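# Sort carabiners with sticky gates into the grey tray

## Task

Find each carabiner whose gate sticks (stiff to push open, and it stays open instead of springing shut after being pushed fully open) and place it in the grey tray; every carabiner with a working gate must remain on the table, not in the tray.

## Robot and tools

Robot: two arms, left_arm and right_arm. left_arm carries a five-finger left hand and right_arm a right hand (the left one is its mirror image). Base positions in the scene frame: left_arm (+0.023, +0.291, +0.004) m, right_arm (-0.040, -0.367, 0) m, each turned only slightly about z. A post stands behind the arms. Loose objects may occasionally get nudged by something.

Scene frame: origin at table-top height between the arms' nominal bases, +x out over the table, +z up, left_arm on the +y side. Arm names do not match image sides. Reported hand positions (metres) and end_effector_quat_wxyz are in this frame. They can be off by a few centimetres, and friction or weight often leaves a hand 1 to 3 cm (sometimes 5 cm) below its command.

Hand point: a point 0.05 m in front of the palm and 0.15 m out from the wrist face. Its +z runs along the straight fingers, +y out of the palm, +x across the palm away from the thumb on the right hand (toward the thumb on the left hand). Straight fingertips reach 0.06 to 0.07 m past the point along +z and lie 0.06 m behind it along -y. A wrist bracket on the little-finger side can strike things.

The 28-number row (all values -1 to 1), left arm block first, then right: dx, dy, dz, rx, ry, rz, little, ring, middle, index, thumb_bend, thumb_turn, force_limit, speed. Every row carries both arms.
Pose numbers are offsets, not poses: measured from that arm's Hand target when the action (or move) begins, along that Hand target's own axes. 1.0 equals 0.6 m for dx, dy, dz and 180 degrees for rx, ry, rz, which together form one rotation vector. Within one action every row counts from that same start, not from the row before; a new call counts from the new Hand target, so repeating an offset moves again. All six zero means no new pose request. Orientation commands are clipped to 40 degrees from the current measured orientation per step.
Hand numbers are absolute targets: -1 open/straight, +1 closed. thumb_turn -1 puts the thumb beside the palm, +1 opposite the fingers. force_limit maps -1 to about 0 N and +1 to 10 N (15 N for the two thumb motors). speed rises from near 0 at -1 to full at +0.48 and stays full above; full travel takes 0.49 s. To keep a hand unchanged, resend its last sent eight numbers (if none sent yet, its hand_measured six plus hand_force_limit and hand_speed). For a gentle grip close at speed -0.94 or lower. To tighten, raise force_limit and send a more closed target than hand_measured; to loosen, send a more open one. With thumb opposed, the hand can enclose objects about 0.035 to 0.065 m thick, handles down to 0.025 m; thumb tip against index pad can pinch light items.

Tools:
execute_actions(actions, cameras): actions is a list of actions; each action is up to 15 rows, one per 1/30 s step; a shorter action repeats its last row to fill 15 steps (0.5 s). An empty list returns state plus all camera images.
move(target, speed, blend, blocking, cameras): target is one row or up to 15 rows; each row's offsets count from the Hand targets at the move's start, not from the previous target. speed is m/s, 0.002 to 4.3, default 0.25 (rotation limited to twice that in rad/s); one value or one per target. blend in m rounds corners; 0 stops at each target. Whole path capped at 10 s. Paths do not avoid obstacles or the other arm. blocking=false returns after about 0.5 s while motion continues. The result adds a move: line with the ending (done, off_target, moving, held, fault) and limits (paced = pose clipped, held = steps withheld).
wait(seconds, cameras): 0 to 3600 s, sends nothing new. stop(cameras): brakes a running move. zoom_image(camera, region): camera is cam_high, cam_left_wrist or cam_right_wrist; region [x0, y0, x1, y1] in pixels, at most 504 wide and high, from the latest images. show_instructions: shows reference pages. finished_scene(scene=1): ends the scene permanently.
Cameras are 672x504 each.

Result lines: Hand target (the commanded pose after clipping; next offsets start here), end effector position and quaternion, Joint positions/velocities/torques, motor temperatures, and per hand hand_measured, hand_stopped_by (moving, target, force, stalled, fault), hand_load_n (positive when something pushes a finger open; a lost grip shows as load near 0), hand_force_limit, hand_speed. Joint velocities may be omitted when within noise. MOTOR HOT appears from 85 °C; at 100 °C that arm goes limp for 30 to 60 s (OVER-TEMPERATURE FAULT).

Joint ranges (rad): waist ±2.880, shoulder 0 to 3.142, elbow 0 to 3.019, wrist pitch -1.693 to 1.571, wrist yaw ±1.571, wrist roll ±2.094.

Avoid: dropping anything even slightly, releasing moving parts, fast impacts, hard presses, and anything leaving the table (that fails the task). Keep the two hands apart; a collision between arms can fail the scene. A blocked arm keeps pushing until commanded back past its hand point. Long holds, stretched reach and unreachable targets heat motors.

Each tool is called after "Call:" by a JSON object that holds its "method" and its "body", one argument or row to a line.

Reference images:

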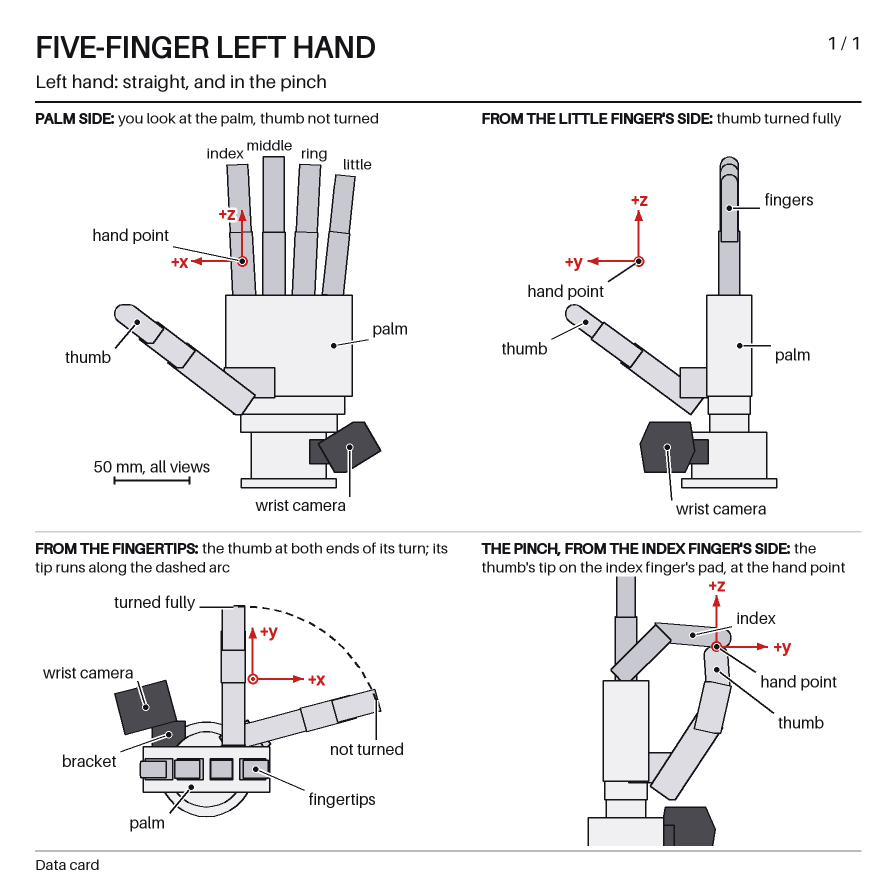

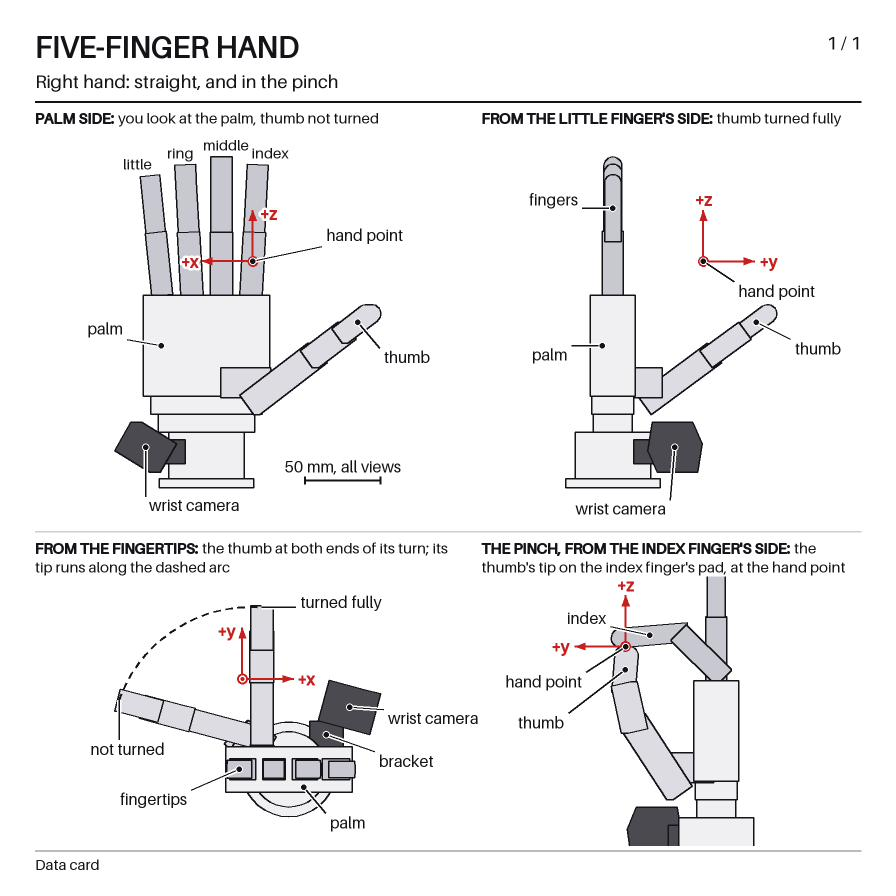

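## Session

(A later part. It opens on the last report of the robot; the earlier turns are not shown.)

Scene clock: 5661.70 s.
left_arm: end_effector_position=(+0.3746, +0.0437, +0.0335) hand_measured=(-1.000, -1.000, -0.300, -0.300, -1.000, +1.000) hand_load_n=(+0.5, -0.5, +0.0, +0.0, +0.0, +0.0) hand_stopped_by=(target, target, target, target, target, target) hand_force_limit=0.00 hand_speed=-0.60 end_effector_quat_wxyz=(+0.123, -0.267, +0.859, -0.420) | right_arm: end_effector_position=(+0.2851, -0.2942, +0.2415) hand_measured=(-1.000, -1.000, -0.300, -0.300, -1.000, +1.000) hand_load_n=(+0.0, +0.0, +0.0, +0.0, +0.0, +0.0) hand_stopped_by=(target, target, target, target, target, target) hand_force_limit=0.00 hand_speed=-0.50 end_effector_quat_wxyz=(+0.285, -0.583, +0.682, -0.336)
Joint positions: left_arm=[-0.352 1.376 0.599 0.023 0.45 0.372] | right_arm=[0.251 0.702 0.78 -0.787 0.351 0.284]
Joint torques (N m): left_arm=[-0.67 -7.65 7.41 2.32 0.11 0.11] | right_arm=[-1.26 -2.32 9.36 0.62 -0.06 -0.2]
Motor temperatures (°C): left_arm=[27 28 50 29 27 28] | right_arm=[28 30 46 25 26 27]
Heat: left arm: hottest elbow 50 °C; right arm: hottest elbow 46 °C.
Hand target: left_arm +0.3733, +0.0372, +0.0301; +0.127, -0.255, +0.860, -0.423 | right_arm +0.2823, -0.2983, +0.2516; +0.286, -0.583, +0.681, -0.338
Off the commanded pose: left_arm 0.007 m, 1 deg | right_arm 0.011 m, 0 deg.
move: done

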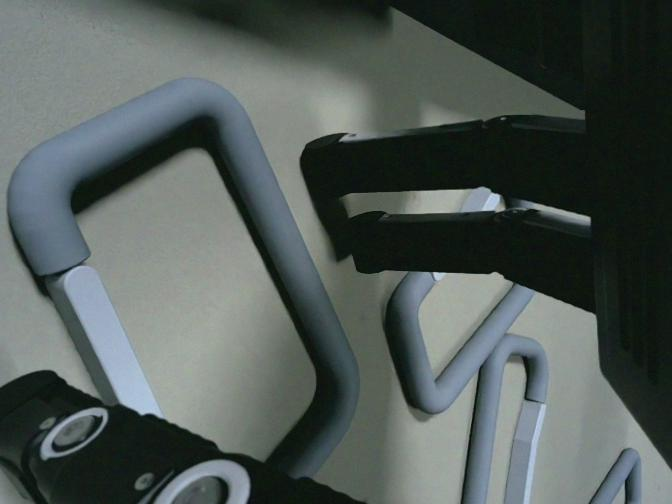

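Call:
{"method": "execute_actions", "body": {
  "actions": [
    [[0,0.0132,0.0102,0,0,0,-1,-1,-0.3,-0.3,-1,1,0,-0.6,0,0,0,0,0,0,-1,-1,-0.3,-0.3,-1,1,0,-0.5]],
    [[0,0,0,0,0,0,-1,-1,0.12,0.05,-1,1,0.0,-0.85,0,0,0,0,0,0,-1,-1,-0.3,-0.3,-1,1,0,-0.5]],
    [[0,0,0,0,0,0,-1,-1,0.12,0.05,-0.9,1,0.5,-0.9,0,0,0,0,0,0,-1,-1,-0.3,-0.3,-1,1,0,-0.5]]
  ],
  "cameras": ["cam_left_wrist"]
}}

Scene clock: 5680.57 s.
left_arm: end_effector_position=(+0.3775, +0.0382, +0.0290) hand_measured=(-1.000, -1.000, +0.056, +0.050, -0.906, +1.000) hand_load_n=(+0.0, +0.0, +7.5, +3.0, +8.5, +0.0) hand_stopped_by=(target, target, force, target, target, target) hand_force_limit=0.50 hand_speed=-0.90 end_effector_quat_wxyz=(+0.129, -0.258, +0.856, -0.428) | right_arm: end_effector_position=(+0.2851, -0.2942, +0.2415) hand_measured=(-1.000, -1.000, -0.300, -0.300, -1.000, +1.000) hand_load_n=(-0.5, +0.0, +0.0, +0.0, +0.0, +0.0) hand_stopped_by=(target, target, target, target, target, target) hand_force_limit=0.00 hand_speed=-0.50 end_effector_quat_wxyz=(+0.285, -0.583, +0.682, -0.336)
Joint positions: left_arm=[-0.361 1.397 0.591 0.076 0.45 0.372] | right_arm=[0.251 0.702 0.78 -0.787 0.351 0.284]
Joint torques (N m): left_arm=[-0.62 -7.3 6.94 1.72 0.11 0.11] | right_arm=[-0.79 -2.32 9.2 0.61 -0.04 -0.18]
Heat: left arm: hottest elbow 46 °C; right arm: hottest elbow 46 °C.
Hand target: left_arm +0.3734, +0.0372, +0.0201; +0.127, -0.255, +0.860, -0.423 | right_arm +0.2823, -0.2983, +0.2516; +0.286, -0.583, +0.681, -0.338
Off the commanded pose: left_arm 0.010 m, 1 deg | right_arm 0.011 m, 0 deg.

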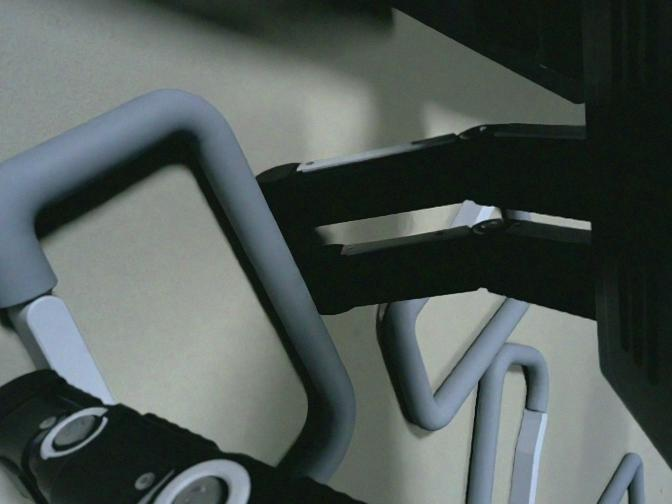

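Call:
{"method": "move", "body": {
  "target": [
    [0.0201,0.0323,-0.042,0,-0.1,-0.077,-1,-1,0.12,0.05,-0.9,1,0.5,-0.9,0,0,0,0,0,0,-1,-1,-0.3,-0.3,-1,1,0,-0.5],
    [0.0402,0.0646,-0.0841,0,-0.2203,-0.1692,-1,-1,0.12,0.05,-0.9,1,0.5,-0.9,0,0,0,0,0,0,-1,-1,-0.3,-0.3,-1,1,0,-0.5]
  ],
  "speed": 0.06,
  "blend": 0.01,
  "cameras": ["cam_left_wrist","cam_high"]
}}

Scene clock: 5700.27 s.
left_arm: end_effector_position=(+0.3312, +0.0797, +0.0267) hand_measured=(-1.000, -1.000, +0.054, +0.050, -0.906, +1.000) hand_load_n=(+0.0, +0.0, +9.5, +2.0, +8.0, -0.5) hand_stopped_by=(target, target, force, target, target, target) hand_force_limit=0.50 hand_speed=-0.90 end_effector_quat_wxyz=(-0.304, +0.594, -0.664, +0.338) | right_arm: end_effector_position=(+0.2851, -0.2942, +0.2415) hand_measured=(-1.000, -1.000, -0.300, -0.300, -1.000, +1.000) hand_load_n=(+0.0, -0.5, +0.0, +0.0, +0.0, +0.0) hand_stopped_by=(target, target, target, target, target, target) hand_force_limit=0.00 hand_speed=-0.50 end_effector_quat_wxyz=(+0.285, -0.583, +0.682, -0.336)
Joint positions: left_arm=[-0.672 1.144 0.366 0.053 -0.484 -0.388] | right_arm=[0.251 0.702 0.78 -0.787 0.351 0.284]
Joint torques (N m): left_arm=[-1.03 -5.07 6.95 0.25 -0.22 -0.15] | right_arm=[-0.73 -2.2 9.24 0.61 -0.08 -0.21]
Motor temperatures (°C): left_arm=[27 28 44 29 27 28] | right_arm=[28 29 46 25 26 27]
Heat: left arm: hottest elbow 44 °C; right arm: hottest elbow 46 °C.
Hand target: left_arm +0.3184, +0.0773, +0.0201; +0.294, -0.594, +0.671, -0.331 | right_arm +0.2823, -0.2983, +0.2516; +0.286, -0.583, +0.681, -0.338
Off the commanded pose: left_arm 0.015 m, 2 deg | right_arm 0.011 m, 0 deg.
move: off_target (left_arm)
Images, in order (width x height): cam_high 672x504, cam_left_wrist 672x504.

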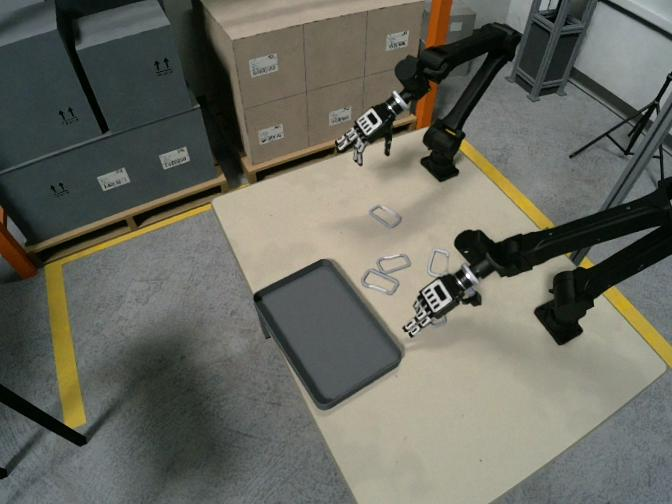

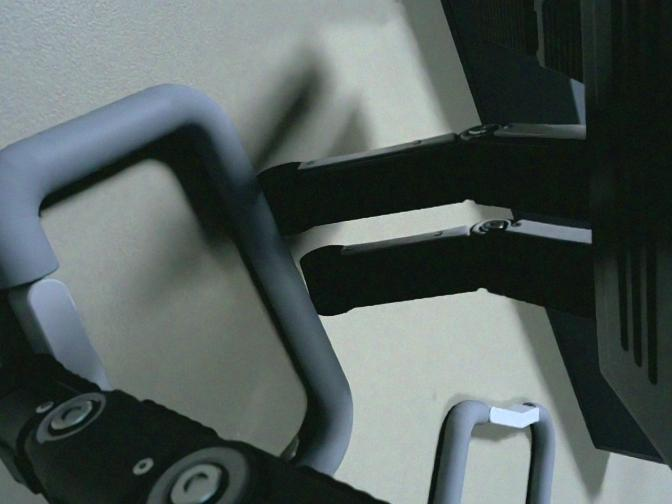

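Call:
{"method": "execute_actions", "body": {
  "actions": [
    [[0,0,0,0,0,0,-1,-1,0.12,0.05,-1,1,0.5,-0.85,0,0,0,0,0,0,-1,-1,-0.3,-0.3,-1,1,0,-0.5]],
    [[0,0,0,0,0,0,-1,-1,-0.3,-0.3,-1,1,0.0,-0.6,0,0,0,0,0,0,-1,-1,-0.3,-0.3,-1,1,0,-0.5]]
  ]
}}

Scene clock: 5708.87 s.
left_arm: end_effector_position=(+0.3277, +0.0774, +0.0264) hand_measured=(-1.000, -1.000, -0.300, -0.300, -1.000, +1.000) hand_load_n=(+0.0, +0.0, -2.0, +0.0, -0.5, +0.0) hand_stopped_by=(target, target, target, target, target, target) hand_force_limit=0.00 hand_speed=-0.60 end_effector_quat_wxyz=(-0.302, +0.592, -0.666, +0.339) | right_arm: end_effector_position=(+0.2851, -0.2942, +0.2415) hand_measured=(-1.000, -1.000, -0.300, -0.300, -1.000, +1.000) hand_load_n=(-0.5, +0.0, +0.0, +0.0, +0.0, +0.0) hand_stopped_by=(target, target, target, target, target, target) hand_force_limit=0.00 hand_speed=-0.50 end_effector_quat_wxyz=(+0.285, -0.583, +0.682, -0.336)
Joint positions: left_arm=[-0.683 1.139 0.362 0.049 -0.484 -0.392] | right_arm=[0.251 0.702 0.78 -0.787 0.351 0.284]
Joint torques (N m): left_arm=[-0.73 -4.66 7.24 0.36 -0.22 -0.13] | right_arm=[-0.97 -2.26 9.24 0.62 -0.06 -0.2]
Heat: left arm: hottest elbow 43 °C; right arm: hottest elbow 46 °C.
Hand target: left_arm +0.3184, +0.0773, +0.0201; +0.294, -0.594, +0.671, -0.331 | right_arm +0.2823, -0.2983, +0.2516; +0.286, -0.583, +0.681, -0.338
Off the commanded pose: left_arm 0.011 m, 1 deg | right_arm 0.011 m, 0 deg.

Call:
{"method": "move", "body": {
  "target": [
    [0,-0.1325,-0.101,0,0,0,-1,-1,-0.3,-0.3,-1,1,0,-0.6,0,0,0,0,0,0,-1,-1,-0.3,-0.3,-1,1,0,-0.5],
    [-0.2573,-0.1505,-0.4072,0,0,0,-1,-1,-0.3,-0.3,-1,1,0,-0.6,0,0,0,0,0,0,-1,-1,-0.3,-0.3,-1,1,0,-0.5]
  ],
  "speed": 0.15,
  "blend": 0.03
}}

Call:
{"method": "move", "body": {
  "target": [
    [0,0,0,0,0,0,-1,-1,-0.3,-0.3,-1,1,0,-0.6,-0.638,0.0173,0.0322,0,0.0573,0.0438,-1,-1,-0.3,-0.3,-1,1,0,-0.5],
    [0,0,0,0,0,0,-1,-1,-0.3,-0.3,-1,1,0,-0.6,-0.638,0.192,0.166,0,0.0573,0.0438,-1,-1,-0.3,-0.3,-1,1,0,-0.5]
  ],
  "speed": 0.12,
  "blend": 0.03,
  "cameras": ["cam_right_wrist","cam_high"]
}}

Scene clock: 5727.37 s.
left_arm: end_effector_position=(+0.1992, +0.2420, +0.2138) hand_measured=(-1.000, -1.000, -0.300, -0.300, -1.000, +1.000) hand_load_n=(+0.0, +0.0, +0.0, +0.0, +0.0, +0.0) hand_stopped_by=(target, target, target, target, target, target) hand_force_limit=0.00 hand_speed=-0.60 end_effector_quat_wxyz=(-0.281, +0.600, -0.676, +0.324) | right_arm: end_effector_position=(+0.2851, -0.2942, +0.2415) hand_measured=(-1.000, -1.000, -0.300, -0.300, -1.000, +1.000) hand_load_n=(+0.0, -0.5, +0.0, +0.0, -0.5, -0.5) hand_stopped_by=(target, target, target, target, target, target) hand_force_limit=0.00 hand_speed=-0.50 end_effector_quat_wxyz=(+0.285, -0.583, +0.682, -0.336)
Joint positions: left_arm=[0.006 0.194 0.616 -1.108 0.068 0.044] | right_arm=[0.251 0.702 0.78 -0.787 0.351 0.284]
Joint torques (N m): left_arm=[1.67 4.48 14.89 0.59 0.33 0.22] | right_arm=[-0.97 -2.9 9.24 0.54 -0.05 -0.2]
Heat: left arm: hottest elbow 43 °C; right arm: hottest elbow 46 °C.
Hand target: left_arm +0.1988, +0.2468, +0.2407; +0.295, -0.594, +0.671, -0.331 | right_arm +0.2823, -0.2983, +0.2516; +0.286, -0.583, +0.681, -0.338
Off the commanded pose: left_arm 0.027 m, 2 deg | right_arm 0.011 m, 0 deg.
move: off_target (left_arm)

Scene clock: 5732.50 s.
left_arm: end_effector_position=(+0.1990, +0.2421, +0.2138) hand_measured=(-1.000, -1.000, -0.300, -0.300, -1.000, +1.000) hand_load_n=(+0.0, -0.5, +0.0, +0.0, +0.0, +0.0) hand_stopped_by=(target, target, target, target, target, target) hand_force_limit=0.00 hand_speed=-0.60 end_effector_quat_wxyz=(-0.279, +0.600, -0.676, +0.325) | right_arm: end_effector_position=(+0.3485, +0.0706, +0.1039) hand_measured=(-1.000, -1.000, -0.300, -0.300, -1.000, +1.000) hand_load_n=(-0.5, +0.0, +0.0, +0.0, +0.0, +0.0) hand_stopped_by=(target, target, target, target, target, target) hand_force_limit=0.00 hand_speed=-0.50 end_effector_quat_wxyz=(+0.240, -0.506, +0.741, -0.370)
Joint positions: left_arm=[0.016 0.194 0.616 -1.109 0.08 0.05] | right_arm=[0.998 1.767 1.378 -1.006 0.901 1.324]
Joint torques (N m): left_arm=[1.61 4.48 14.9 0.59 0.34 0.23] | right_arm=[0.67 -12.69 6.95 1.06 0.77 0.02]
Heat: left arm: hottest elbow 43 °C; right arm: hottest elbow 46 °C.
Hand target: left_arm +0.1988, +0.2468, +0.2407; +0.294, -0.594, +0.671, -0.331 | right_arm +0.3508, +0.0777, +0.0977; +0.247, -0.502, +0.742, -0.369
Off the commanded pose: left_arm 0.027 m, 2 deg | right_arm 0.010 m, 1 deg.
move: done
Images, in order (width x height): cam_high 672x504, cam_right_wrist 672x504.

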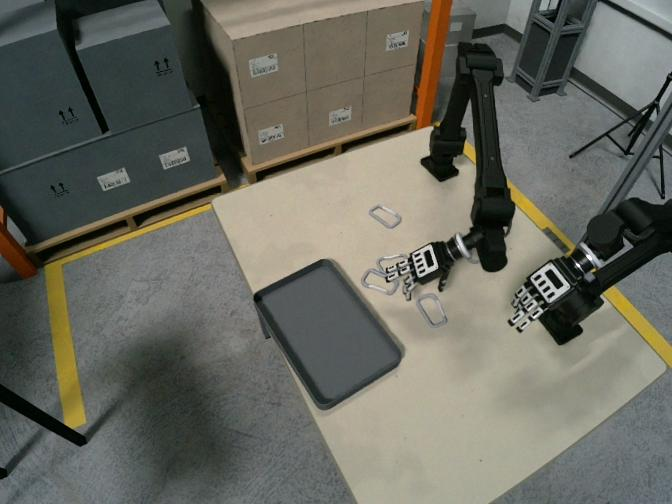

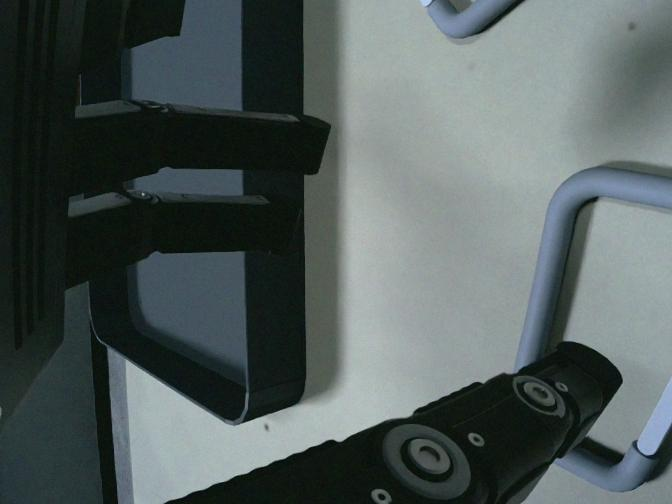

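Call:
{"method": "move", "body": {
  "target": [0,0,0,0,0,0,-1,-1,-0.3,-0.3,-1,1,0,-0.6,-0.0217,0.0892,0.0615,-0.005,0,0,-1,-1,-0.3,-0.3,-1,1,0,-0.5],
  "speed": 0.06,
  "cameras": ["cam_right_wrist"]
}}

Scene clock: 5746.90 s.
left_arm: end_effector_position=(+0.1990, +0.2421, +0.2138) hand_measured=(-1.000, -1.000, -0.300, -0.300, -1.000, +1.000) hand_load_n=(+0.0, +0.0, +0.0, +0.0, +0.0, +0.0) hand_stopped_by=(target, target, target, target, target, target) hand_force_limit=0.00 hand_speed=-0.60 end_effector_quat_wxyz=(-0.279, +0.600, -0.676, +0.325) | right_arm: end_effector_position=(+0.3544, +0.0813, +0.0426) hand_measured=(-1.000, -1.000, -0.300, -0.300, -1.000, +1.000) hand_load_n=(+0.0, +0.0, +0.0, +0.0, +0.0, +0.0) hand_stopped_by=(target, target, target, target, target, target) hand_force_limit=0.00 hand_speed=-0.50 end_effector_quat_wxyz=(+0.238, -0.505, +0.743, -0.369)
Joint positions: left_arm=[0.016 0.194 0.616 -1.109 0.08 0.05] | right_arm=[0.998 1.868 1.349 -0.883 0.899 1.332]
Joint torques (N m): left_arm=[1.55 4.54 14.89 0.59 0.33 0.22] | right_arm=[0.91 -13.1 6.48 1.05 0.35 0.05]
Heat: left arm: hottest elbow 44 °C; right arm: hottest elbow 45 °C.
Hand target: left_arm +0.1988, +0.2468, +0.2407; +0.294, -0.594, +0.671, -0.331 | right_arm +0.3527, +0.0906, +0.0327; +0.243, -0.504, +0.745, -0.363
Off the commanded pose: left_arm 0.027 m, 2 deg | right_arm 0.014 m, 1 deg.
move: off_target (right_arm)

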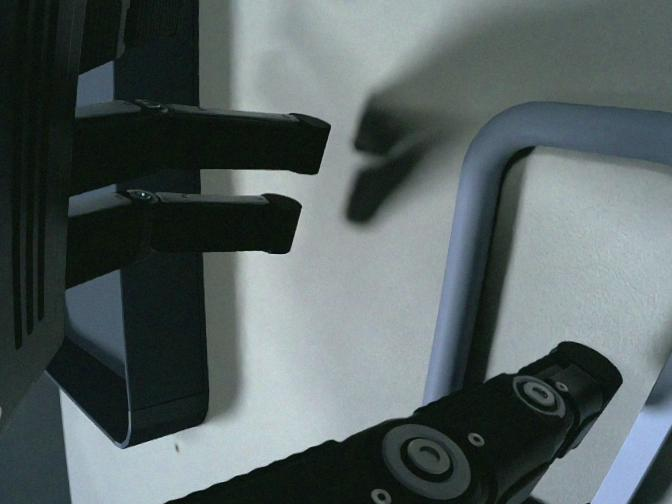

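Call:
{"method": "zoom_image", "body": {
  "camera": "cam_right_wrist",
  "region": [420, 300, 672, 504]
}}

Scaled by 2.000 from the camera's image (finer frame: 960x720).

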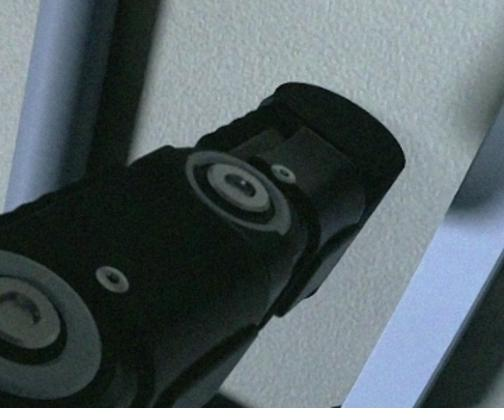

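Call:
{"method": "move", "body": {
  "target": [
    [0,0,0,0,0,0,-1,-1,-0.3,-0.3,-1,1,0,-0.6,0,-0.0265,-0.0202,0,0,0,-1,-1,-0.3,-0.3,-1,1,0,-0.5],
    [0,0,0,0,0,0,-1,-1,-0.3,-0.3,-1,1,0,-0.6,-0.0275,-0.0053,-0.048,0,0,0,-1,-1,-0.3,-0.3,-1,1,0,-0.5],
    [0,0,0,0,0,0,-1,-1,-0.3,-0.3,-1,1,0,-0.6,-0.0275,0.0212,-0.0278,0,0,0,-1,-1,-0.3,-0.3,-1,1,0,-0.5]
  ],
  "speed": 0.06,
  "cameras": ["cam_right_wrist"]
}}

Scene clock: 5770.50 s.
left_arm: end_effector_position=(+0.1990, +0.2421, +0.2138) hand_measured=(-1.000, -1.000, -0.300, -0.300, -1.000, +1.000) hand_load_n=(+0.0, +0.0, +0.0, +0.0, +0.0, +0.0) hand_stopped_by=(target, target, target, target, target, target) hand_force_limit=0.00 hand_speed=-0.60 end_effector_quat_wxyz=(-0.279, +0.600, -0.676, +0.325) | right_arm: end_effector_position=(+0.3343, +0.1011, +0.0362) hand_measured=(-1.000, -1.000, -0.300, -0.300, -1.000, +1.000) hand_load_n=(+0.0, -0.5, +0.0, +0.0, +0.0, +0.0) hand_stopped_by=(target, target, target, target, target, target) hand_force_limit=0.00 hand_speed=-0.50 end_effector_quat_wxyz=(+0.232, -0.512, +0.740, -0.370)
Joint positions: left_arm=[0.016 0.194 0.616 -1.109 0.08 0.05] | right_arm=[1.046 1.907 1.395 -0.958 0.899 1.396]
Joint torques (N m): left_arm=[1.67 4.48 14.9 0.58 0.34 0.22] | right_arm=[0.26 -13.57 7.65 1.11 0.58 0.06]
Heat: left arm: hottest elbow 47 °C; right arm: hottest elbow 43 °C.
Hand target: left_arm +0.1988, +0.2468, +0.2407; +0.294, -0.594, +0.671, -0.331 | right_arm +0.3394, +0.1138, +0.0330; +0.243, -0.504, +0.745, -0.363
Off the commanded pose: left_arm 0.027 m, 2 deg | right_arm 0.014 m, 2 deg.
move: off_target (right_arm)

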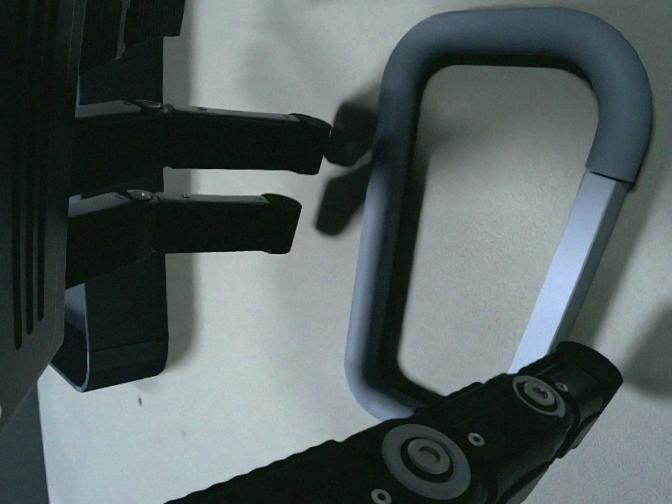

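Call:
{"method": "move", "body": {
  "target": [
    [0,0,0,0,0,0,-1,-1,-0.3,-0.3,-1,1,0,-0.6,0,-0.0265,-0.0202,0,0,0,-1,-1,-0.3,-0.3,-1,1,0,-0.5],
    [0,0,0,0,0,0,-1,-1,-0.3,-0.3,-1,1,0,-0.6,0.0267,-0.0265,-0.0202,0,-0.0132,-0.0101,-1,-1,-0.3,-0.3,-1,1,0,-0.5],
    [0,0,0,0,0,0,-1,-1,-0.3,-0.3,-1,1,0,-0.6,0.0267,0.0119,0.0091,0,-0.0132,-0.0101,-1,-1,-0.3,-0.3,-1,1,0,-0.5]
  ],
  "speed": 0.06,
  "cameras": ["cam_right_wrist"]
}}

Scene clock: 5789.50 s.
left_arm: end_effector_position=(+0.1990, +0.2421, +0.2138) hand_measured=(-1.000, -1.000, -0.300, -0.300, -1.000, +1.000) hand_load_n=(+0.0, +0.0, +0.0, +0.0, +0.0, +0.0) hand_stopped_by=(target, target, target, target, target, target) hand_force_limit=0.00 hand_speed=-0.60 end_effector_quat_wxyz=(-0.279, +0.600, -0.676, +0.325) | right_arm: end_effector_position=(+0.3302, +0.0963, +0.0333) hand_measured=(-1.000, -1.000, -0.300, -0.300, -1.000, +1.000) hand_load_n=(+0.0, +0.0, +0.0, +0.0, +0.0, +0.0) hand_stopped_by=(target, target, target, target, target, target) hand_force_limit=0.00 hand_speed=-0.50 end_effector_quat_wxyz=(+0.252, -0.523, +0.731, -0.360)
Joint positions: left_arm=[0.016 0.194 0.616 -1.109 0.08 0.05] | right_arm=[1.046 1.864 1.312 -0.833 0.895 1.324]
Joint torques (N m): left_arm=[1.61 4.6 14.9 0.61 0.34 0.22] | right_arm=[-0.03 -13.57 6.17 1.44 0.36 -0.15]
Heat: left arm: hottest elbow 48 °C; right arm: hottest elbow 42 °C.
Hand target: left_arm +0.1988, +0.2468, +0.2407; +0.294, -0.594, +0.671, -0.331 | right_arm +0.3333, +0.0989, +0.0241; +0.252, -0.524, +0.732, -0.356
Off the commanded pose: left_arm 0.027 m, 2 deg | right_arm 0.010 m, 0 deg.
move: done

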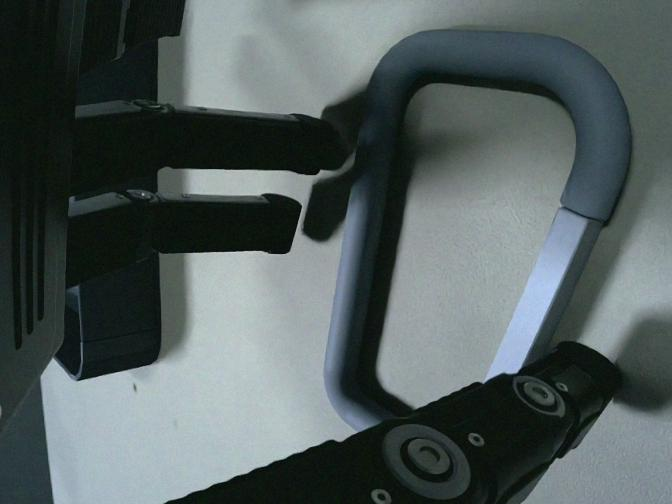

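Call:
{"method": "move", "body": {
  "target": [
    [0,0,0,0,0,0,-1,-1,-0.3,-0.3,-1,1,0,-0.6,0,-0.0265,-0.0202,0,0,0,-1,-1,-0.3,-0.3,-1,1,0,-0.5],
    [0,0,0,0,0,0,-1,-1,-0.3,-0.3,-1,1,0,-0.6,0.028,-0.0265,-0.0202,0,0,0,-1,-1,-0.3,-0.3,-1,1,0,-0.5],
    [0,0,0,0,0,0,-1,-1,-0.3,-0.3,-1,1,0,-0.6,0.028,0.0085,0.0108,0,0,0,-1,-1,-0.3,-0.3,-1,1,0,-0.5]
  ],
  "speed": 0.06,
  "cameras": ["cam_right_wrist"]
}}

Scene clock: 5805.13 s.
left_arm: end_effector_position=(+0.1990, +0.2421, +0.2138) hand_measured=(-1.000, -1.000, -0.300, -0.300, -1.000, +1.000) hand_load_n=(+0.0, +0.0, +0.0, +0.0, +0.0, +0.0) hand_stopped_by=(target, target, target, target, target, target) hand_force_limit=0.00 hand_speed=-0.60 end_effector_quat_wxyz=(-0.279, +0.600, -0.676, +0.325) | right_arm: end_effector_position=(+0.3258, +0.0829, +0.0308) hand_measured=(-1.000, -1.000, -0.300, -0.300, -1.000, +1.000) hand_load_n=(+0.0, +0.0, -1.0, +0.0, +0.0, +0.0) hand_stopped_by=(target, target, target, target, target, target) hand_force_limit=0.00 hand_speed=-0.50 end_effector_quat_wxyz=(+0.255, -0.524, +0.727, -0.363)
Joint positions: left_arm=[0.016 0.194 0.616 -1.109 0.08 0.05] | right_arm=[1.044 1.835 1.256 -0.792 0.904 1.306]
Joint torques (N m): left_arm=[1.61 4.54 14.9 0.59 0.34 0.22] | right_arm=[-1.08 -12.81 5.35 1.59 -0.01 -0.07]
Motor temperatures (°C): left_arm=[27 27 49 28 26 28] | right_arm=[28 31 41 25 26 27]
Heat: left arm: hottest elbow 49 °C; right arm: hottest elbow 41 °C.
Hand target: left_arm +0.1988, +0.2468, +0.2407; +0.294, -0.594, +0.671, -0.331 | right_arm +0.3296, +0.0823, +0.0161; +0.252, -0.524, +0.732, -0.356
Off the commanded pose: left_arm 0.027 m, 2 deg | right_arm 0.015 m, 1 deg.
move: off_target (right_arm)

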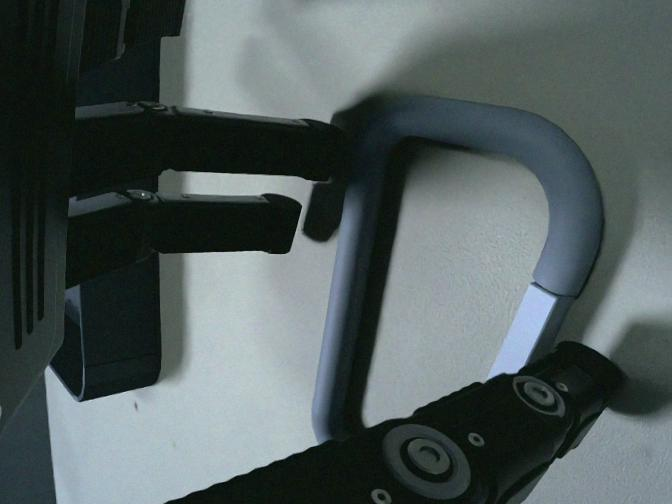

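Call:
{"method": "execute_actions", "body": {
  "actions": [
    [[0,0,0,0,0,0,-1,-1,-0.3,-0.3,-1,1,0,-0.6,0,0,0,0,0,0,-1,-1,0.1,0.1,-1,1,-0.3,-0.85],[0,0,0,0,0,0,-1,-1,-0.3,-0.3,-1,1,0,-0.6,0,0,0,0,0,0,-1,-1,0.1,0.1,-1,1,-0.3,-0.85]],
    [[0,0,0,0,0,0,-1,-1,-0.3,-0.3,-1,1,0,-0.6,0,0,0,0,0,0,-1,-1,0.1,0.1,-1,1,-0.3,-0.85]]
  ],
  "cameras": ["cam_right_wrist"]
}}

Scene clock: 5814.77 s.
left_arm: end_effector_position=(+0.1990, +0.2421, +0.2138) hand_measured=(-1.000, -1.000, -0.300, -0.300, -1.000, +1.000) hand_load_n=(+0.0, +0.0, +0.0, +0.0, +0.0, +0.0) hand_stopped_by=(target, target, target, target, target, target) hand_force_limit=0.00 hand_speed=-0.60 end_effector_quat_wxyz=(-0.279, +0.600, -0.676, +0.325) | right_arm: end_effector_position=(+0.3333, +0.0803, +0.0312) hand_measured=(-1.000, -1.000, -0.054, +0.100, -1.000, +1.000) hand_load_n=(+0.0, +0.0, +3.0, +0.5, +0.5, +1.0) hand_stopped_by=(target, target, force, target, target, target) hand_force_limit=-0.30 hand_speed=-0.85 end_effector_quat_wxyz=(+0.258, -0.517, +0.731, -0.362)
Joint positions: left_arm=[0.016 0.194 0.616 -1.109 0.08 0.05] | right_arm=[1.03 1.835 1.254 -0.777 0.905 1.306]
Joint torques (N m): left_arm=[1.67 4.6 14.89 0.58 0.33 0.23] | right_arm=[-0.97 -12.98 5.53 1.18 -0.03 -0.11]
Heat: left arm: hottest elbow 50 °C; right arm: hottest elbow 40 °C.
Hand target: left_arm +0.1988, +0.2468, +0.2407; +0.294, -0.594, +0.671, -0.331 | right_arm +0.3296, +0.0823, +0.0161; +0.252, -0.524, +0.732, -0.356
Off the commanded pose: left_arm 0.027 m, 2 deg | right_arm 0.016 m, 1 deg.

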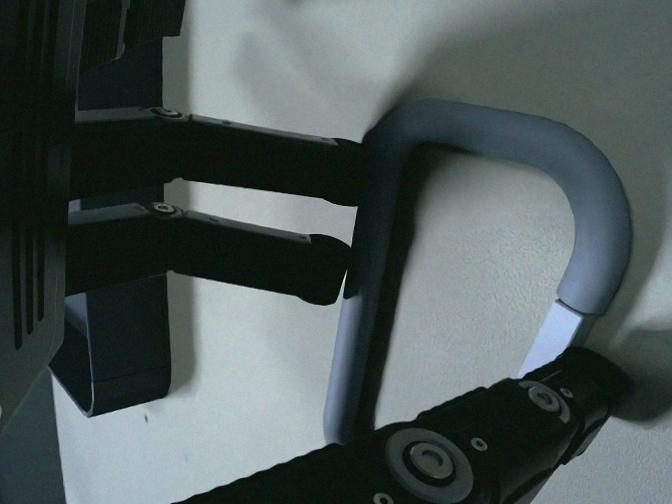

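Call:
{"method": "move", "body": {
  "target": [
    [0,0,0,0,0,0,-1,-1,-0.3,-0.3,-1,1,0,-0.6,0,0,0,0,0,0,-1,-1,-0.3,-0.3,-1,1,0,-0.5],
    [0,0,0,0,0,0,-1,-1,-0.3,-0.3,-1,1,0,-0.6,0,-0.0265,-0.0202,0,0,0,-1,-1,-0.3,-0.3,-1,1,0,-0.5],
    [0,0,0,0,0,0,-1,-1,-0.3,-0.3,-1,1,0,-0.6,0,-0.0214,-0.0268,0,-0.0088,-0.0067,-1,-1,-0.3,-0.3,-1,1,0,-0.5],
    [0,0,0,0,0,0,-1,-1,-0.3,-0.3,-1,1,0,-0.6,0,0.0064,-0.0054,0,-0.0088,-0.0067,-1,-1,-0.3,-0.3,-1,1,0,-0.5]
  ],
  "speed": 0.06,
  "cameras": ["cam_right_wrist"]
}}

Scene clock: 5835.73 s.
left_arm: end_effector_position=(+0.1990, +0.2421, +0.2138) hand_measured=(-1.000, -1.000, -0.300, -0.300, -1.000, +1.000) hand_load_n=(+0.0, +0.0, +0.0, +0.0, +0.0, +0.0) hand_stopped_by=(target, target, target, target, target, target) hand_force_limit=0.00 hand_speed=-0.60 end_effector_quat_wxyz=(-0.279, +0.600, -0.676, +0.325) | right_arm: end_effector_position=(+0.3242, +0.0864, +0.0315) hand_measured=(-1.000, -1.000, -0.300, -0.300, -1.000, +1.000) hand_load_n=(+0.0, +0.0, -2.0, +0.0, +0.0, +0.0) hand_stopped_by=(target, target, target, target, target, target) hand_force_limit=0.00 hand_speed=-0.50 end_effector_quat_wxyz=(+0.265, -0.533, +0.721, -0.355)
Joint positions: left_arm=[0.016 0.194 0.616 -1.109 0.08 0.05] | right_arm=[1.046 1.821 1.234 -0.738 0.894 1.265]
Joint torques (N m): left_arm=[1.61 4.48 14.89 0.57 0.34 0.22] | right_arm=[-0.38 -12.45 5.31 1.5 0.09 -0.11]
Heat: left arm: hottest elbow 51 °C; right arm: hottest elbow 39 °C.
Hand target: left_arm +0.1988, +0.2468, +0.2407; +0.294, -0.594, +0.671, -0.331 | right_arm +0.3250, +0.0840, +0.0151; +0.259, -0.536, +0.722, -0.352
Off the commanded pose: left_arm 0.027 m, 2 deg | right_arm 0.017 m, 1 deg.
move: off_target (right_arm)

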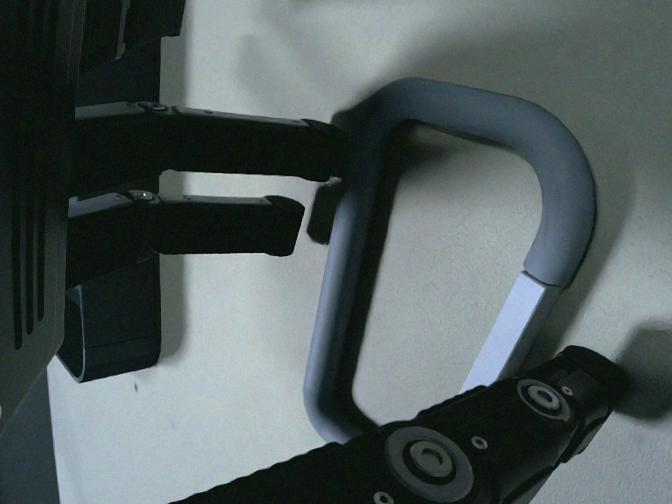

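Call:
{"method": "execute_actions", "body": {
  "actions": [
    [[0,0,0,0,0,0,-1,-1,-0.3,-0.3,-1,1,0,-0.6,0,0,0,0,0,0,-1,-1,0.1,0.1,-1,1,-0.3,-0.85],[0,0,0,0,0,0,-1,-1,-0.3,-0.3,-1,1,0,-0.6,0,0,0,0,0,0,-1,-1,0.1,0.1,-1,1,-0.3,-0.85]],
    [[0,0,0,0,0,0,-1,-1,-0.3,-0.3,-1,1,0,-0.6,0,0,0,0,0,0,-1,-1,0.1,0.1,-1,1,-0.3,-0.85]]
  ],
  "cameras": ["cam_right_wrist"]
}}

Scene clock: 5849.97 s.
left_arm: end_effector_position=(+0.1990, +0.2421, +0.2138) hand_measured=(-1.000, -1.000, -0.300, -0.300, -1.000, +1.000) hand_load_n=(+0.0, +0.0, +0.0, +0.0, +0.0, +0.0) hand_stopped_by=(target, target, target, target, target, target) hand_force_limit=0.00 hand_speed=-0.60 end_effector_quat_wxyz=(-0.279, +0.600, -0.676, +0.325) | right_arm: end_effector_position=(+0.3303, +0.0824, +0.0299) hand_measured=(-1.000, -1.000, -0.026, +0.100, -1.000, +1.000) hand_load_n=(+0.0, +0.0, +4.5, +1.5, +0.0, +1.0) hand_stopped_by=(target, target, force, target, target, target) hand_force_limit=-0.30 hand_speed=-0.85 end_effector_quat_wxyz=(+0.266, -0.527, +0.725, -0.356)
Joint positions: left_arm=[0.016 0.194 0.616 -1.109 0.08 0.05] | right_arm=[1.034 1.822 1.229 -0.726 0.895 1.265]
Joint torques (N m): left_arm=[1.55 4.54 14.9 0.61 0.33 0.22] | right_arm=[0.09 -12.75 5.57 0.9 0.07 -0.13]
Heat: left arm: hottest elbow 51 °C; right arm: hottest elbow 38 °C.
Hand target: left_arm +0.1988, +0.2468, +0.2407; +0.294, -0.594, +0.671, -0.331 | right_arm +0.3250, +0.0839, +0.0151; +0.259, -0.536, +0.722, -0.352
Off the commanded pose: left_arm 0.027 m, 2 deg | right_arm 0.016 m, 1 deg.

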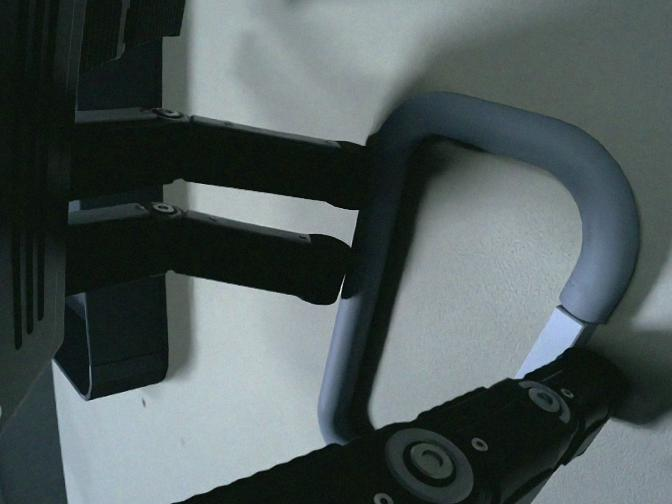

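Call:
{"method": "execute_actions", "body": {
  "actions": [
    [[0,0,0,0,0,0,-1,-1,-0.3,-0.3,-1,1,0,-0.6,0,0,0,0,0,0,-1,-1,-0.15,0.0,-1,1,-0.3,-0.85]],
    [[0,0,0,0,0,0,-1,-1,-0.3,-0.3,-1,1,0,-0.6,0,0,0,0,0,0,-1,-1,-0.15,0.0,-0.9,1,0.2,-0.9]],
    [[0,0,0,0,0,0,-1,-1,-0.3,-0.3,-1,1,0,-0.6,0,0,0,0,0,0,-1,-1,0.1,0.1,-0.9,1,-0.3,-0.88],[0,0,0,0,0,0,-1,-1,-0.3,-0.3,-1,1,0,-0.6,0,0,0,0,0,0,-1,-1,0.1,0.1,-0.9,1,-0.3,-0.88]]
  ],
  "cameras": ["cam_right_wrist"]
}}

Scene clock: 5874.70 s.
left_arm: end_effector_position=(+0.1990, +0.2421, +0.2138) hand_measured=(-1.000, -1.000, -0.300, -0.300, -1.000, +1.000) hand_load_n=(+0.0, +0.0, +0.0, +0.0, +0.0, +0.0) hand_stopped_by=(target, target, target, target, target, target) hand_force_limit=0.00 hand_speed=-0.60 end_effector_quat_wxyz=(-0.279, +0.600, -0.676, +0.325) | right_arm: end_effector_position=(+0.3273, +0.0838, +0.0302) hand_measured=(-1.000, -1.000, -0.074, +0.032, -0.908, +1.000) hand_load_n=(+0.0, -0.5, +3.0, +2.5, +6.5, +0.5) hand_stopped_by=(target, target, force, force, force, target) hand_force_limit=-0.30 hand_speed=-0.88 end_effector_quat_wxyz=(+0.266, -0.530, +0.722, -0.356)
Joint positions: left_arm=[0.016 0.194 0.616 -1.109 0.08 0.05] | right_arm=[1.04 1.821 1.228 -0.726 0.897 1.261]
Joint torques (N m): left_arm=[1.61 4.54 14.9 0.61 0.34 0.22] | right_arm=[-0.03 -12.75 5.53 1.06 0.04 -0.1]
Heat: left arm: hottest elbow 52 °C; right arm: hottest elbow 38 °C.
Hand target: left_arm +0.1988, +0.2468, +0.2407; +0.294, -0.594, +0.671, -0.331 | right_arm +0.3250, +0.0839, +0.0151; +0.259, -0.536, +0.722, -0.352
Off the commanded pose: left_arm 0.027 m, 2 deg | right_arm 0.015 m, 1 deg.

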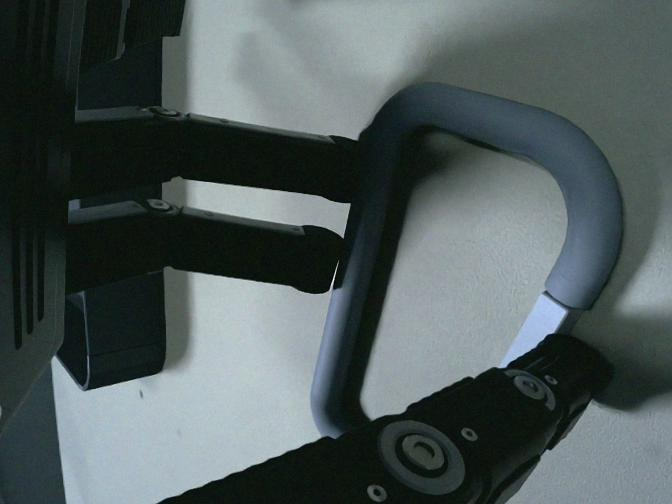

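Call:
{"method": "execute_actions", "body": {
  "actions": [
    [[0,0,0,0,0,0,-1,-1,-0.3,-0.3,-1,1,0,-0.6,0,0,0,0,0,0,-1,-1,0.12,0.12,-0.9,1,0.3,-0.88]],
    [[0,0,0,0,0,0,-1,-1,-0.3,-0.3,-1,1,0,-0.6,0,0,0,0,0,0,-1,-1,0.12,0.12,-0.84,1,0.8,-0.88]]
  ],
  "cameras": ["cam_right_wrist"]
}}

Scene clock: 5880.33 s.
left_arm: end_effector_position=(+0.1990, +0.2421, +0.2138) hand_measured=(-1.000, -1.000, -0.300, -0.300, -1.000, +1.000) hand_load_n=(+0.0, +0.0, +0.0, +0.0, +0.0, +0.0) hand_stopped_by=(target, target, target, target, target, target) hand_force_limit=0.00 hand_speed=-0.60 end_effector_quat_wxyz=(-0.279, +0.600, -0.676, +0.325) | right_arm: end_effector_position=(+0.3276, +0.0845, +0.0312) hand_measured=(-1.000, -1.000, -0.056, +0.120, -0.848, +1.000) hand_load_n=(+0.0, +0.0, +9.0, +1.0, +12.5, +2.0) hand_stopped_by=(target, target, force, target, target, target) hand_force_limit=0.80 hand_speed=-0.88 end_effector_quat_wxyz=(+0.268, -0.529, +0.722, -0.355)
Joint positions: left_arm=[0.016 0.194 0.616 -1.109 0.08 0.05] | right_arm=[1.04 1.819 1.228 -0.723 0.896 1.261]
Joint torques (N m): left_arm=[1.67 4.54 14.89 0.58 0.33 0.22] | right_arm=[-0.56 -12.34 5.72 0.91 0.01 -0.08]
Heat: left arm: hottest elbow 52 °C; right arm: hottest elbow 38 °C.
Hand target: left_arm +0.1988, +0.2468, +0.2407; +0.294, -0.594, +0.671, -0.331 | right_arm +0.3250, +0.0840, +0.0151; +0.259, -0.536, +0.722, -0.352
Off the commanded pose: left_arm 0.027 m, 2 deg | right_arm 0.016 m, 1 deg.

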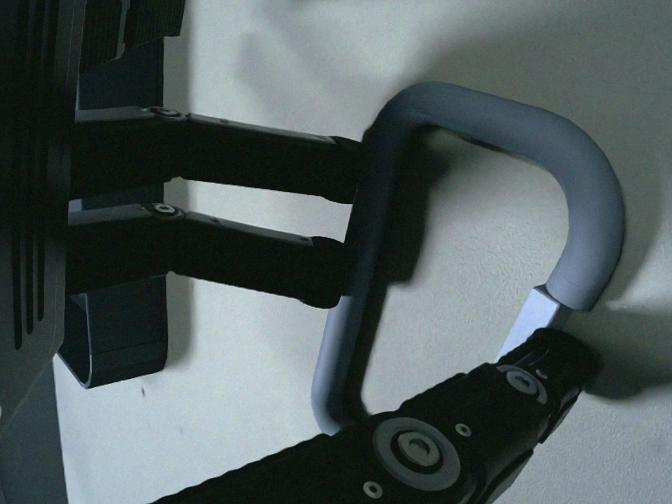

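Call:
{"method": "execute_actions", "body": {
  "actions": [
    [[0,0,0,0,0,0,-1,-1,-0.3,-0.3,-1,1,0,-0.6,0,0,0,0,0,0,-1,-1,-0.056,0.12,-0.9,1,0.8,-0.85]],
    [[0,0,0,0,0,0,-1,-1,-0.3,-0.3,-1,1,0,-0.6,0,0,0,0,0,0,-1,-1,-0.2,-0.1,-0.9,1,0.3,-0.8]],
    [[0,0,0,0,0,0,-1,-1,-0.3,-0.3,-1,1,0,-0.6,0,0,0,0,0,0,-1,-1,-0.2,-0.1,-0.84,1,0.0,-0.9]],
    [[0,0,0,0,0,0,-1,-1,-0.3,-0.3,-1,1,0,-0.6,0,0,0,0,0,0,-1,-1,0.1,0.03,-0.84,1,-0.3,-0.88],[0,0,0,0,0,0,-1,-1,-0.3,-0.3,-1,1,0,-0.6,0,0,0,0,0,0,-1,-1,0.1,0.03,-0.84,1,-0.3,-0.88]]
  ],
  "cameras": ["cam_right_wrist"]
}}

Scene clock: 5901.43 s.
left_arm: end_effector_position=(+0.1990, +0.2421, +0.2138) hand_measured=(-1.000, -1.000, -0.300, -0.300, -1.000, +1.000) hand_load_n=(+0.0, +0.0, +0.0, +0.0, +0.5, +0.0) hand_stopped_by=(target, target, target, target, target, target) hand_force_limit=0.00 hand_speed=-0.60 end_effector_quat_wxyz=(-0.279, +0.600, -0.676, +0.325) | right_arm: end_effector_position=(+0.3307, +0.0843, +0.0322) hand_measured=(-1.000, -1.000, -0.124, -0.002, -0.842, +1.000) hand_load_n=(+0.0, +0.0, +1.5, +3.5, +5.0, +0.0) hand_stopped_by=(target, target, force, force, target, target) hand_force_limit=-0.30 hand_speed=-0.88 end_effector_quat_wxyz=(+0.270, -0.526, +0.725, -0.353)
Joint positions: left_arm=[0.016 0.194 0.616 -1.109 0.08 0.05] | right_arm=[1.034 1.818 1.228 -0.716 0.893 1.261]
Joint torques (N m): left_arm=[1.61 4.54 14.87 0.58 0.33 0.22] | right_arm=[-0.15 -12.51 5.61 0.64 0.15 -0.11]
Heat: left arm: hottest elbow 52 °C; right arm: hottest elbow 37 °C.
Hand target: left_arm +0.1988, +0.2468, +0.2407; +0.294, -0.594, +0.671, -0.331 | right_arm +0.3250, +0.0839, +0.0151; +0.259, -0.536, +0.722, -0.352
Off the commanded pose: left_arm 0.027 m, 2 deg | right_arm 0.018 m, 2 deg.

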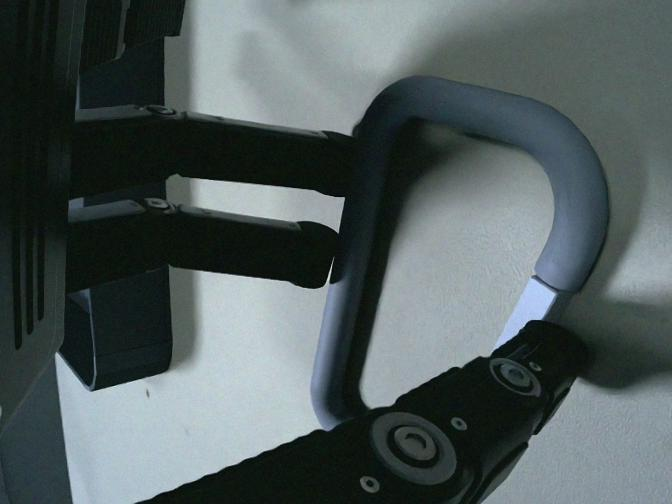

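Call:
{"method": "execute_actions", "body": {
  "actions": [
    [[0,0,0,0,0,0,-1,-1,-0.3,-0.3,-1,1,0,-0.6,0,0.008,0.006,0,0,0,-1,-1,0.1,0.03,-0.84,1,-0.3,-0.88]],
    [[0,0,0,0,0,0,-1,-1,-0.3,-0.3,-1,1,0,-0.6,0,0,0,0,0,0,-1,-1,0.12,0.06,-0.84,1,0.3,-0.88]]
  ]
}}

Call:
{"method": "execute_actions", "body": {
  "actions": [
    [[0,0,0,0,0,0,-1,-1,-0.3,-0.3,-1,1,0,-0.6,0,0,0,0,0,0,-1,-1,0.12,0.06,-0.79,1,0.8,-0.88],[0,0,0,0,0,0,-1,-1,-0.3,-0.3,-1,1,0,-0.6,0,0,0,0,0,0,-1,-1,0.12,0.06,-0.79,1,0.8,-0.88]]
  ],
  "cameras": ["cam_right_wrist"]
}}

Scene clock: 5911.70 s.
left_arm: end_effector_position=(+0.1990, +0.2421, +0.2138) hand_measured=(-1.000, -1.000, -0.300, -0.300, -1.000, +1.000) hand_load_n=(+0.0, +0.0, +0.0, +0.0, +0.0, +0.0) hand_stopped_by=(target, target, target, target, target, target) hand_force_limit=0.00 hand_speed=-0.60 end_effector_quat_wxyz=(-0.279, +0.600, -0.676, +0.325) | right_arm: end_effector_position=(+0.3311, +0.0850, +0.0324) hand_measured=(-1.000, -1.000, -0.084, +0.060, -0.842, +1.000) hand_load_n=(+0.0, +0.0, +7.0, +2.0, +10.0, +0.0) hand_stopped_by=(target, target, force, target, target, target) hand_force_limit=0.30 hand_speed=-0.88 end_effector_quat_wxyz=(+0.271, -0.525, +0.726, -0.352)
Joint positions: left_arm=[0.016 0.194 0.616 -1.109 0.08 0.05] | right_arm=[1.034 1.818 1.228 -0.713 0.893 1.261]
Joint torques (N m): left_arm=[1.67 4.6 14.9 0.61 0.34 0.22] | right_arm=[0.03 -11.81 5.33 1.06 0.15 -0.09]
Heat: left arm: hottest elbow 52 °C; right arm: hottest elbow 37 °C.
Hand target: left_arm +0.1988, +0.2468, +0.2407; +0.294, -0.594, +0.671, -0.331 | right_arm +0.3249, +0.0840, +0.0091; +0.259, -0.536, +0.722, -0.352
Off the commanded pose: left_arm 0.027 m, 2 deg | right_arm 0.024 m, 2 deg.

Scene clock: 5912.50 s.
left_arm: end_effector_position=(+0.1990, +0.2421, +0.2138) hand_measured=(-1.000, -1.000, -0.300, -0.300, -1.000, +1.000) hand_load_n=(+0.0, +0.0, +0.0, +0.0, +0.0, +0.0) hand_stopped_by=(target, target, target, target, target, target) hand_force_limit=0.00 hand_speed=-0.60 end_effector_quat_wxyz=(-0.279, +0.600, -0.676, +0.325) | right_arm: end_effector_position=(+0.3290, +0.0867, +0.0324) hand_measured=(-1.000, -1.000, -0.084, +0.060, -0.798, +1.000) hand_load_n=(+0.0, +0.0, +10.5, +0.5, +11.0, +1.5) hand_stopped_by=(target, target, force, target, target, target) hand_force_limit=0.80 hand_speed=-0.88 end_effector_quat_wxyz=(+0.272, -0.527, +0.724, -0.351)
Joint positions: left_arm=[0.016 0.194 0.616 -1.109 0.08 0.05] | right_arm=[1.038 1.818 1.228 -0.713 0.893 1.261]
Joint torques (N m): left_arm=[1.67 4.48 14.89 0.59 0.33 0.22] | right_arm=[0.03 -11.93 5.29 1.06 0.13 -0.09]
Heat: left arm: hottest elbow 52 °C; right arm: hottest elbow 37 °C.
Hand target: left_arm +0.1988, +0.2468, +0.2407; +0.294, -0.594, +0.671, -0.331 | right_arm +0.3249, +0.0840, +0.0091; +0.259, -0.536, +0.722, -0.352
Off the commanded pose: left_arm 0.027 m, 2 deg | right_arm 0.024 m, 2 deg.

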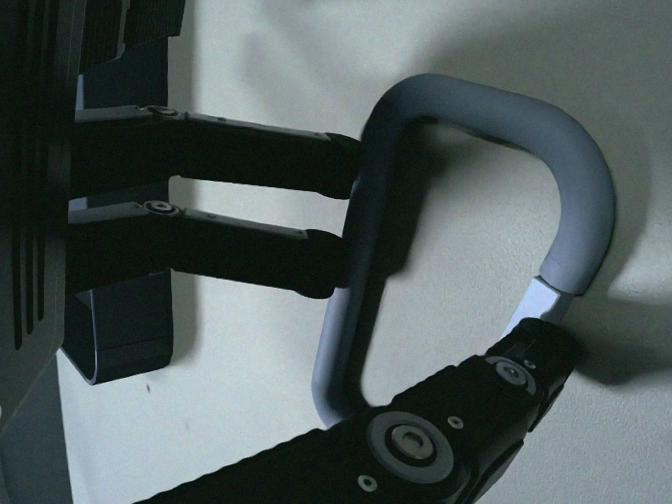

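Call:
{"method": "execute_actions", "body": {
  "actions": [
    [[0,0,0,0,0,0,-1,-1,-0.3,-0.3,-1,1,0,-0.6,0,0,0,0,0,0,-1,-1,-0.084,0.06,-1,1,0.8,-0.85],[0,0,0,0,0,0,-1,-1,-0.3,-0.3,-1,1,0,-0.6,0,0,0,0,0,0,-1,-1,-0.084,0.06,-1,1,0.8,-0.85]],
    [[0,0,0,0,0,0,-1,-1,-0.3,-0.3,-1,1,0,-0.6,0,0,0,0,0,0,-1,-1,-0.3,-0.3,-1,1,0.3,-0.7]]
  ]
}}

Call:
{"method": "move", "body": {
  "target": [
    [0,0,0,0,0,0,-1,-1,-0.3,-0.3,-1,1,0,-0.6,0,-0.0265,-0.0202,0,0,0,-1,-1,-0.3,-0.3,-1,1,0,-0.5],
    [0,0,0,0,0,0,-1,-1,-0.3,-0.3,-1,1,0,-0.6,0,-0.0244,-0.0228,0,0.0168,-0.0221,-1,-1,-0.3,-0.3,-1,1,0,-0.5],
    [0,0,0,0,0,0,-1,-1,-0.3,-0.3,-1,1,0,-0.6,0,0.0021,-0.0026,0,0.0168,-0.0221,-1,-1,-0.3,-0.3,-1,1,0,-0.5]
  ],
  "speed": 0.06,
  "cameras": ["cam_right_wrist"]
}}

Scene clock: 5931.60 s.
left_arm: end_effector_position=(+0.1990, +0.2421, +0.2138) hand_measured=(-1.000, -1.000, -0.300, -0.300, -1.000, +1.000) hand_load_n=(+0.0, +0.0, +0.0, +0.0, +0.0, +0.5) hand_stopped_by=(target, target, target, target, target, target) hand_force_limit=0.00 hand_speed=-0.60 end_effector_quat_wxyz=(-0.279, +0.600, -0.676, +0.325) | right_arm: end_effector_position=(+0.3237, +0.0900, +0.0314) hand_measured=(-1.000, -1.000, -0.298, -0.300, -1.000, +1.000) hand_load_n=(+0.0, +0.5, -3.5, +0.0, +0.0, +0.0) hand_stopped_by=(target, target, target, target, target, target) hand_force_limit=0.30 hand_speed=-0.70 end_effector_quat_wxyz=(+0.274, -0.531, +0.721, -0.350)
Joint positions: left_arm=[0.016 0.194 0.616 -1.109 0.08 0.05] | right_arm=[1.049 1.818 1.225 -0.71 0.892 1.261]
Joint torques (N m): left_arm=[1.61 4.6 14.89 0.58 0.34 0.22] | right_arm=[-0.56 -11.63 5.42 0.96 0.13 -0.08]
Heat: left arm: hottest elbow 53 °C; right arm: hottest elbow 37 °C.
Hand target: left_arm +0.1988, +0.2468, +0.2407; +0.294, -0.594, +0.671, -0.331 | right_arm +0.3248, +0.0840, +0.0091; +0.259, -0.536, +0.722, -0.352
Off the commanded pose: left_arm 0.027 m, 2 deg | right_arm 0.023 m, 2 deg.

Scene clock: 5934.10 s.
left_arm: end_effector_position=(+0.1990, +0.2421, +0.2138) hand_measured=(-1.000, -1.000, -0.300, -0.300, -1.000, +1.000) hand_load_n=(+0.0, +0.0, +0.0, +0.0, +0.0, +0.0) hand_stopped_by=(target, target, target, target, target, target) hand_force_limit=0.00 hand_speed=-0.60 end_effector_quat_wxyz=(-0.279, +0.600, -0.676, +0.325) | right_arm: end_effector_position=(+0.3208, +0.0791, +0.0310) hand_measured=(-1.000, -1.000, -0.300, -0.300, -1.000, +1.000) hand_load_n=(+0.0, +0.0, +0.0, +0.0, +0.0, +0.0) hand_stopped_by=(target, target, target, target, target, target) hand_force_limit=0.00 hand_speed=-0.50 end_effector_quat_wxyz=(+0.236, -0.548, +0.710, -0.375)
Joint positions: left_arm=[0.016 0.194 0.616 -1.109 0.08 0.05] | right_arm=[1.049 1.839 1.271 -0.832 0.906 1.261]
Joint torques (N m): left_arm=[1.61 4.48 14.89 0.62 0.34 0.22] | right_arm=[-0.21 -10.75 7.01 0.75 0.33 -0.02]
Heat: left arm: hottest elbow 53 °C; right arm: hottest elbow 37 °C.
Hand target: left_arm +0.1988, +0.2468, +0.2407; +0.294, -0.594, +0.671, -0.331 | right_arm +0.3230, +0.0846, +0.0091; +0.227, -0.551, +0.710, -0.375
Off the commanded pose: left_arm 0.027 m, 2 deg | right_arm 0.023 m, 1 deg.
move: off_target (right_arm)

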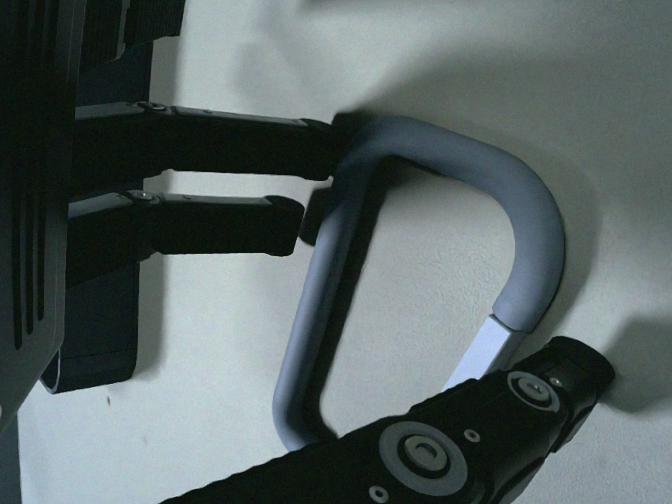

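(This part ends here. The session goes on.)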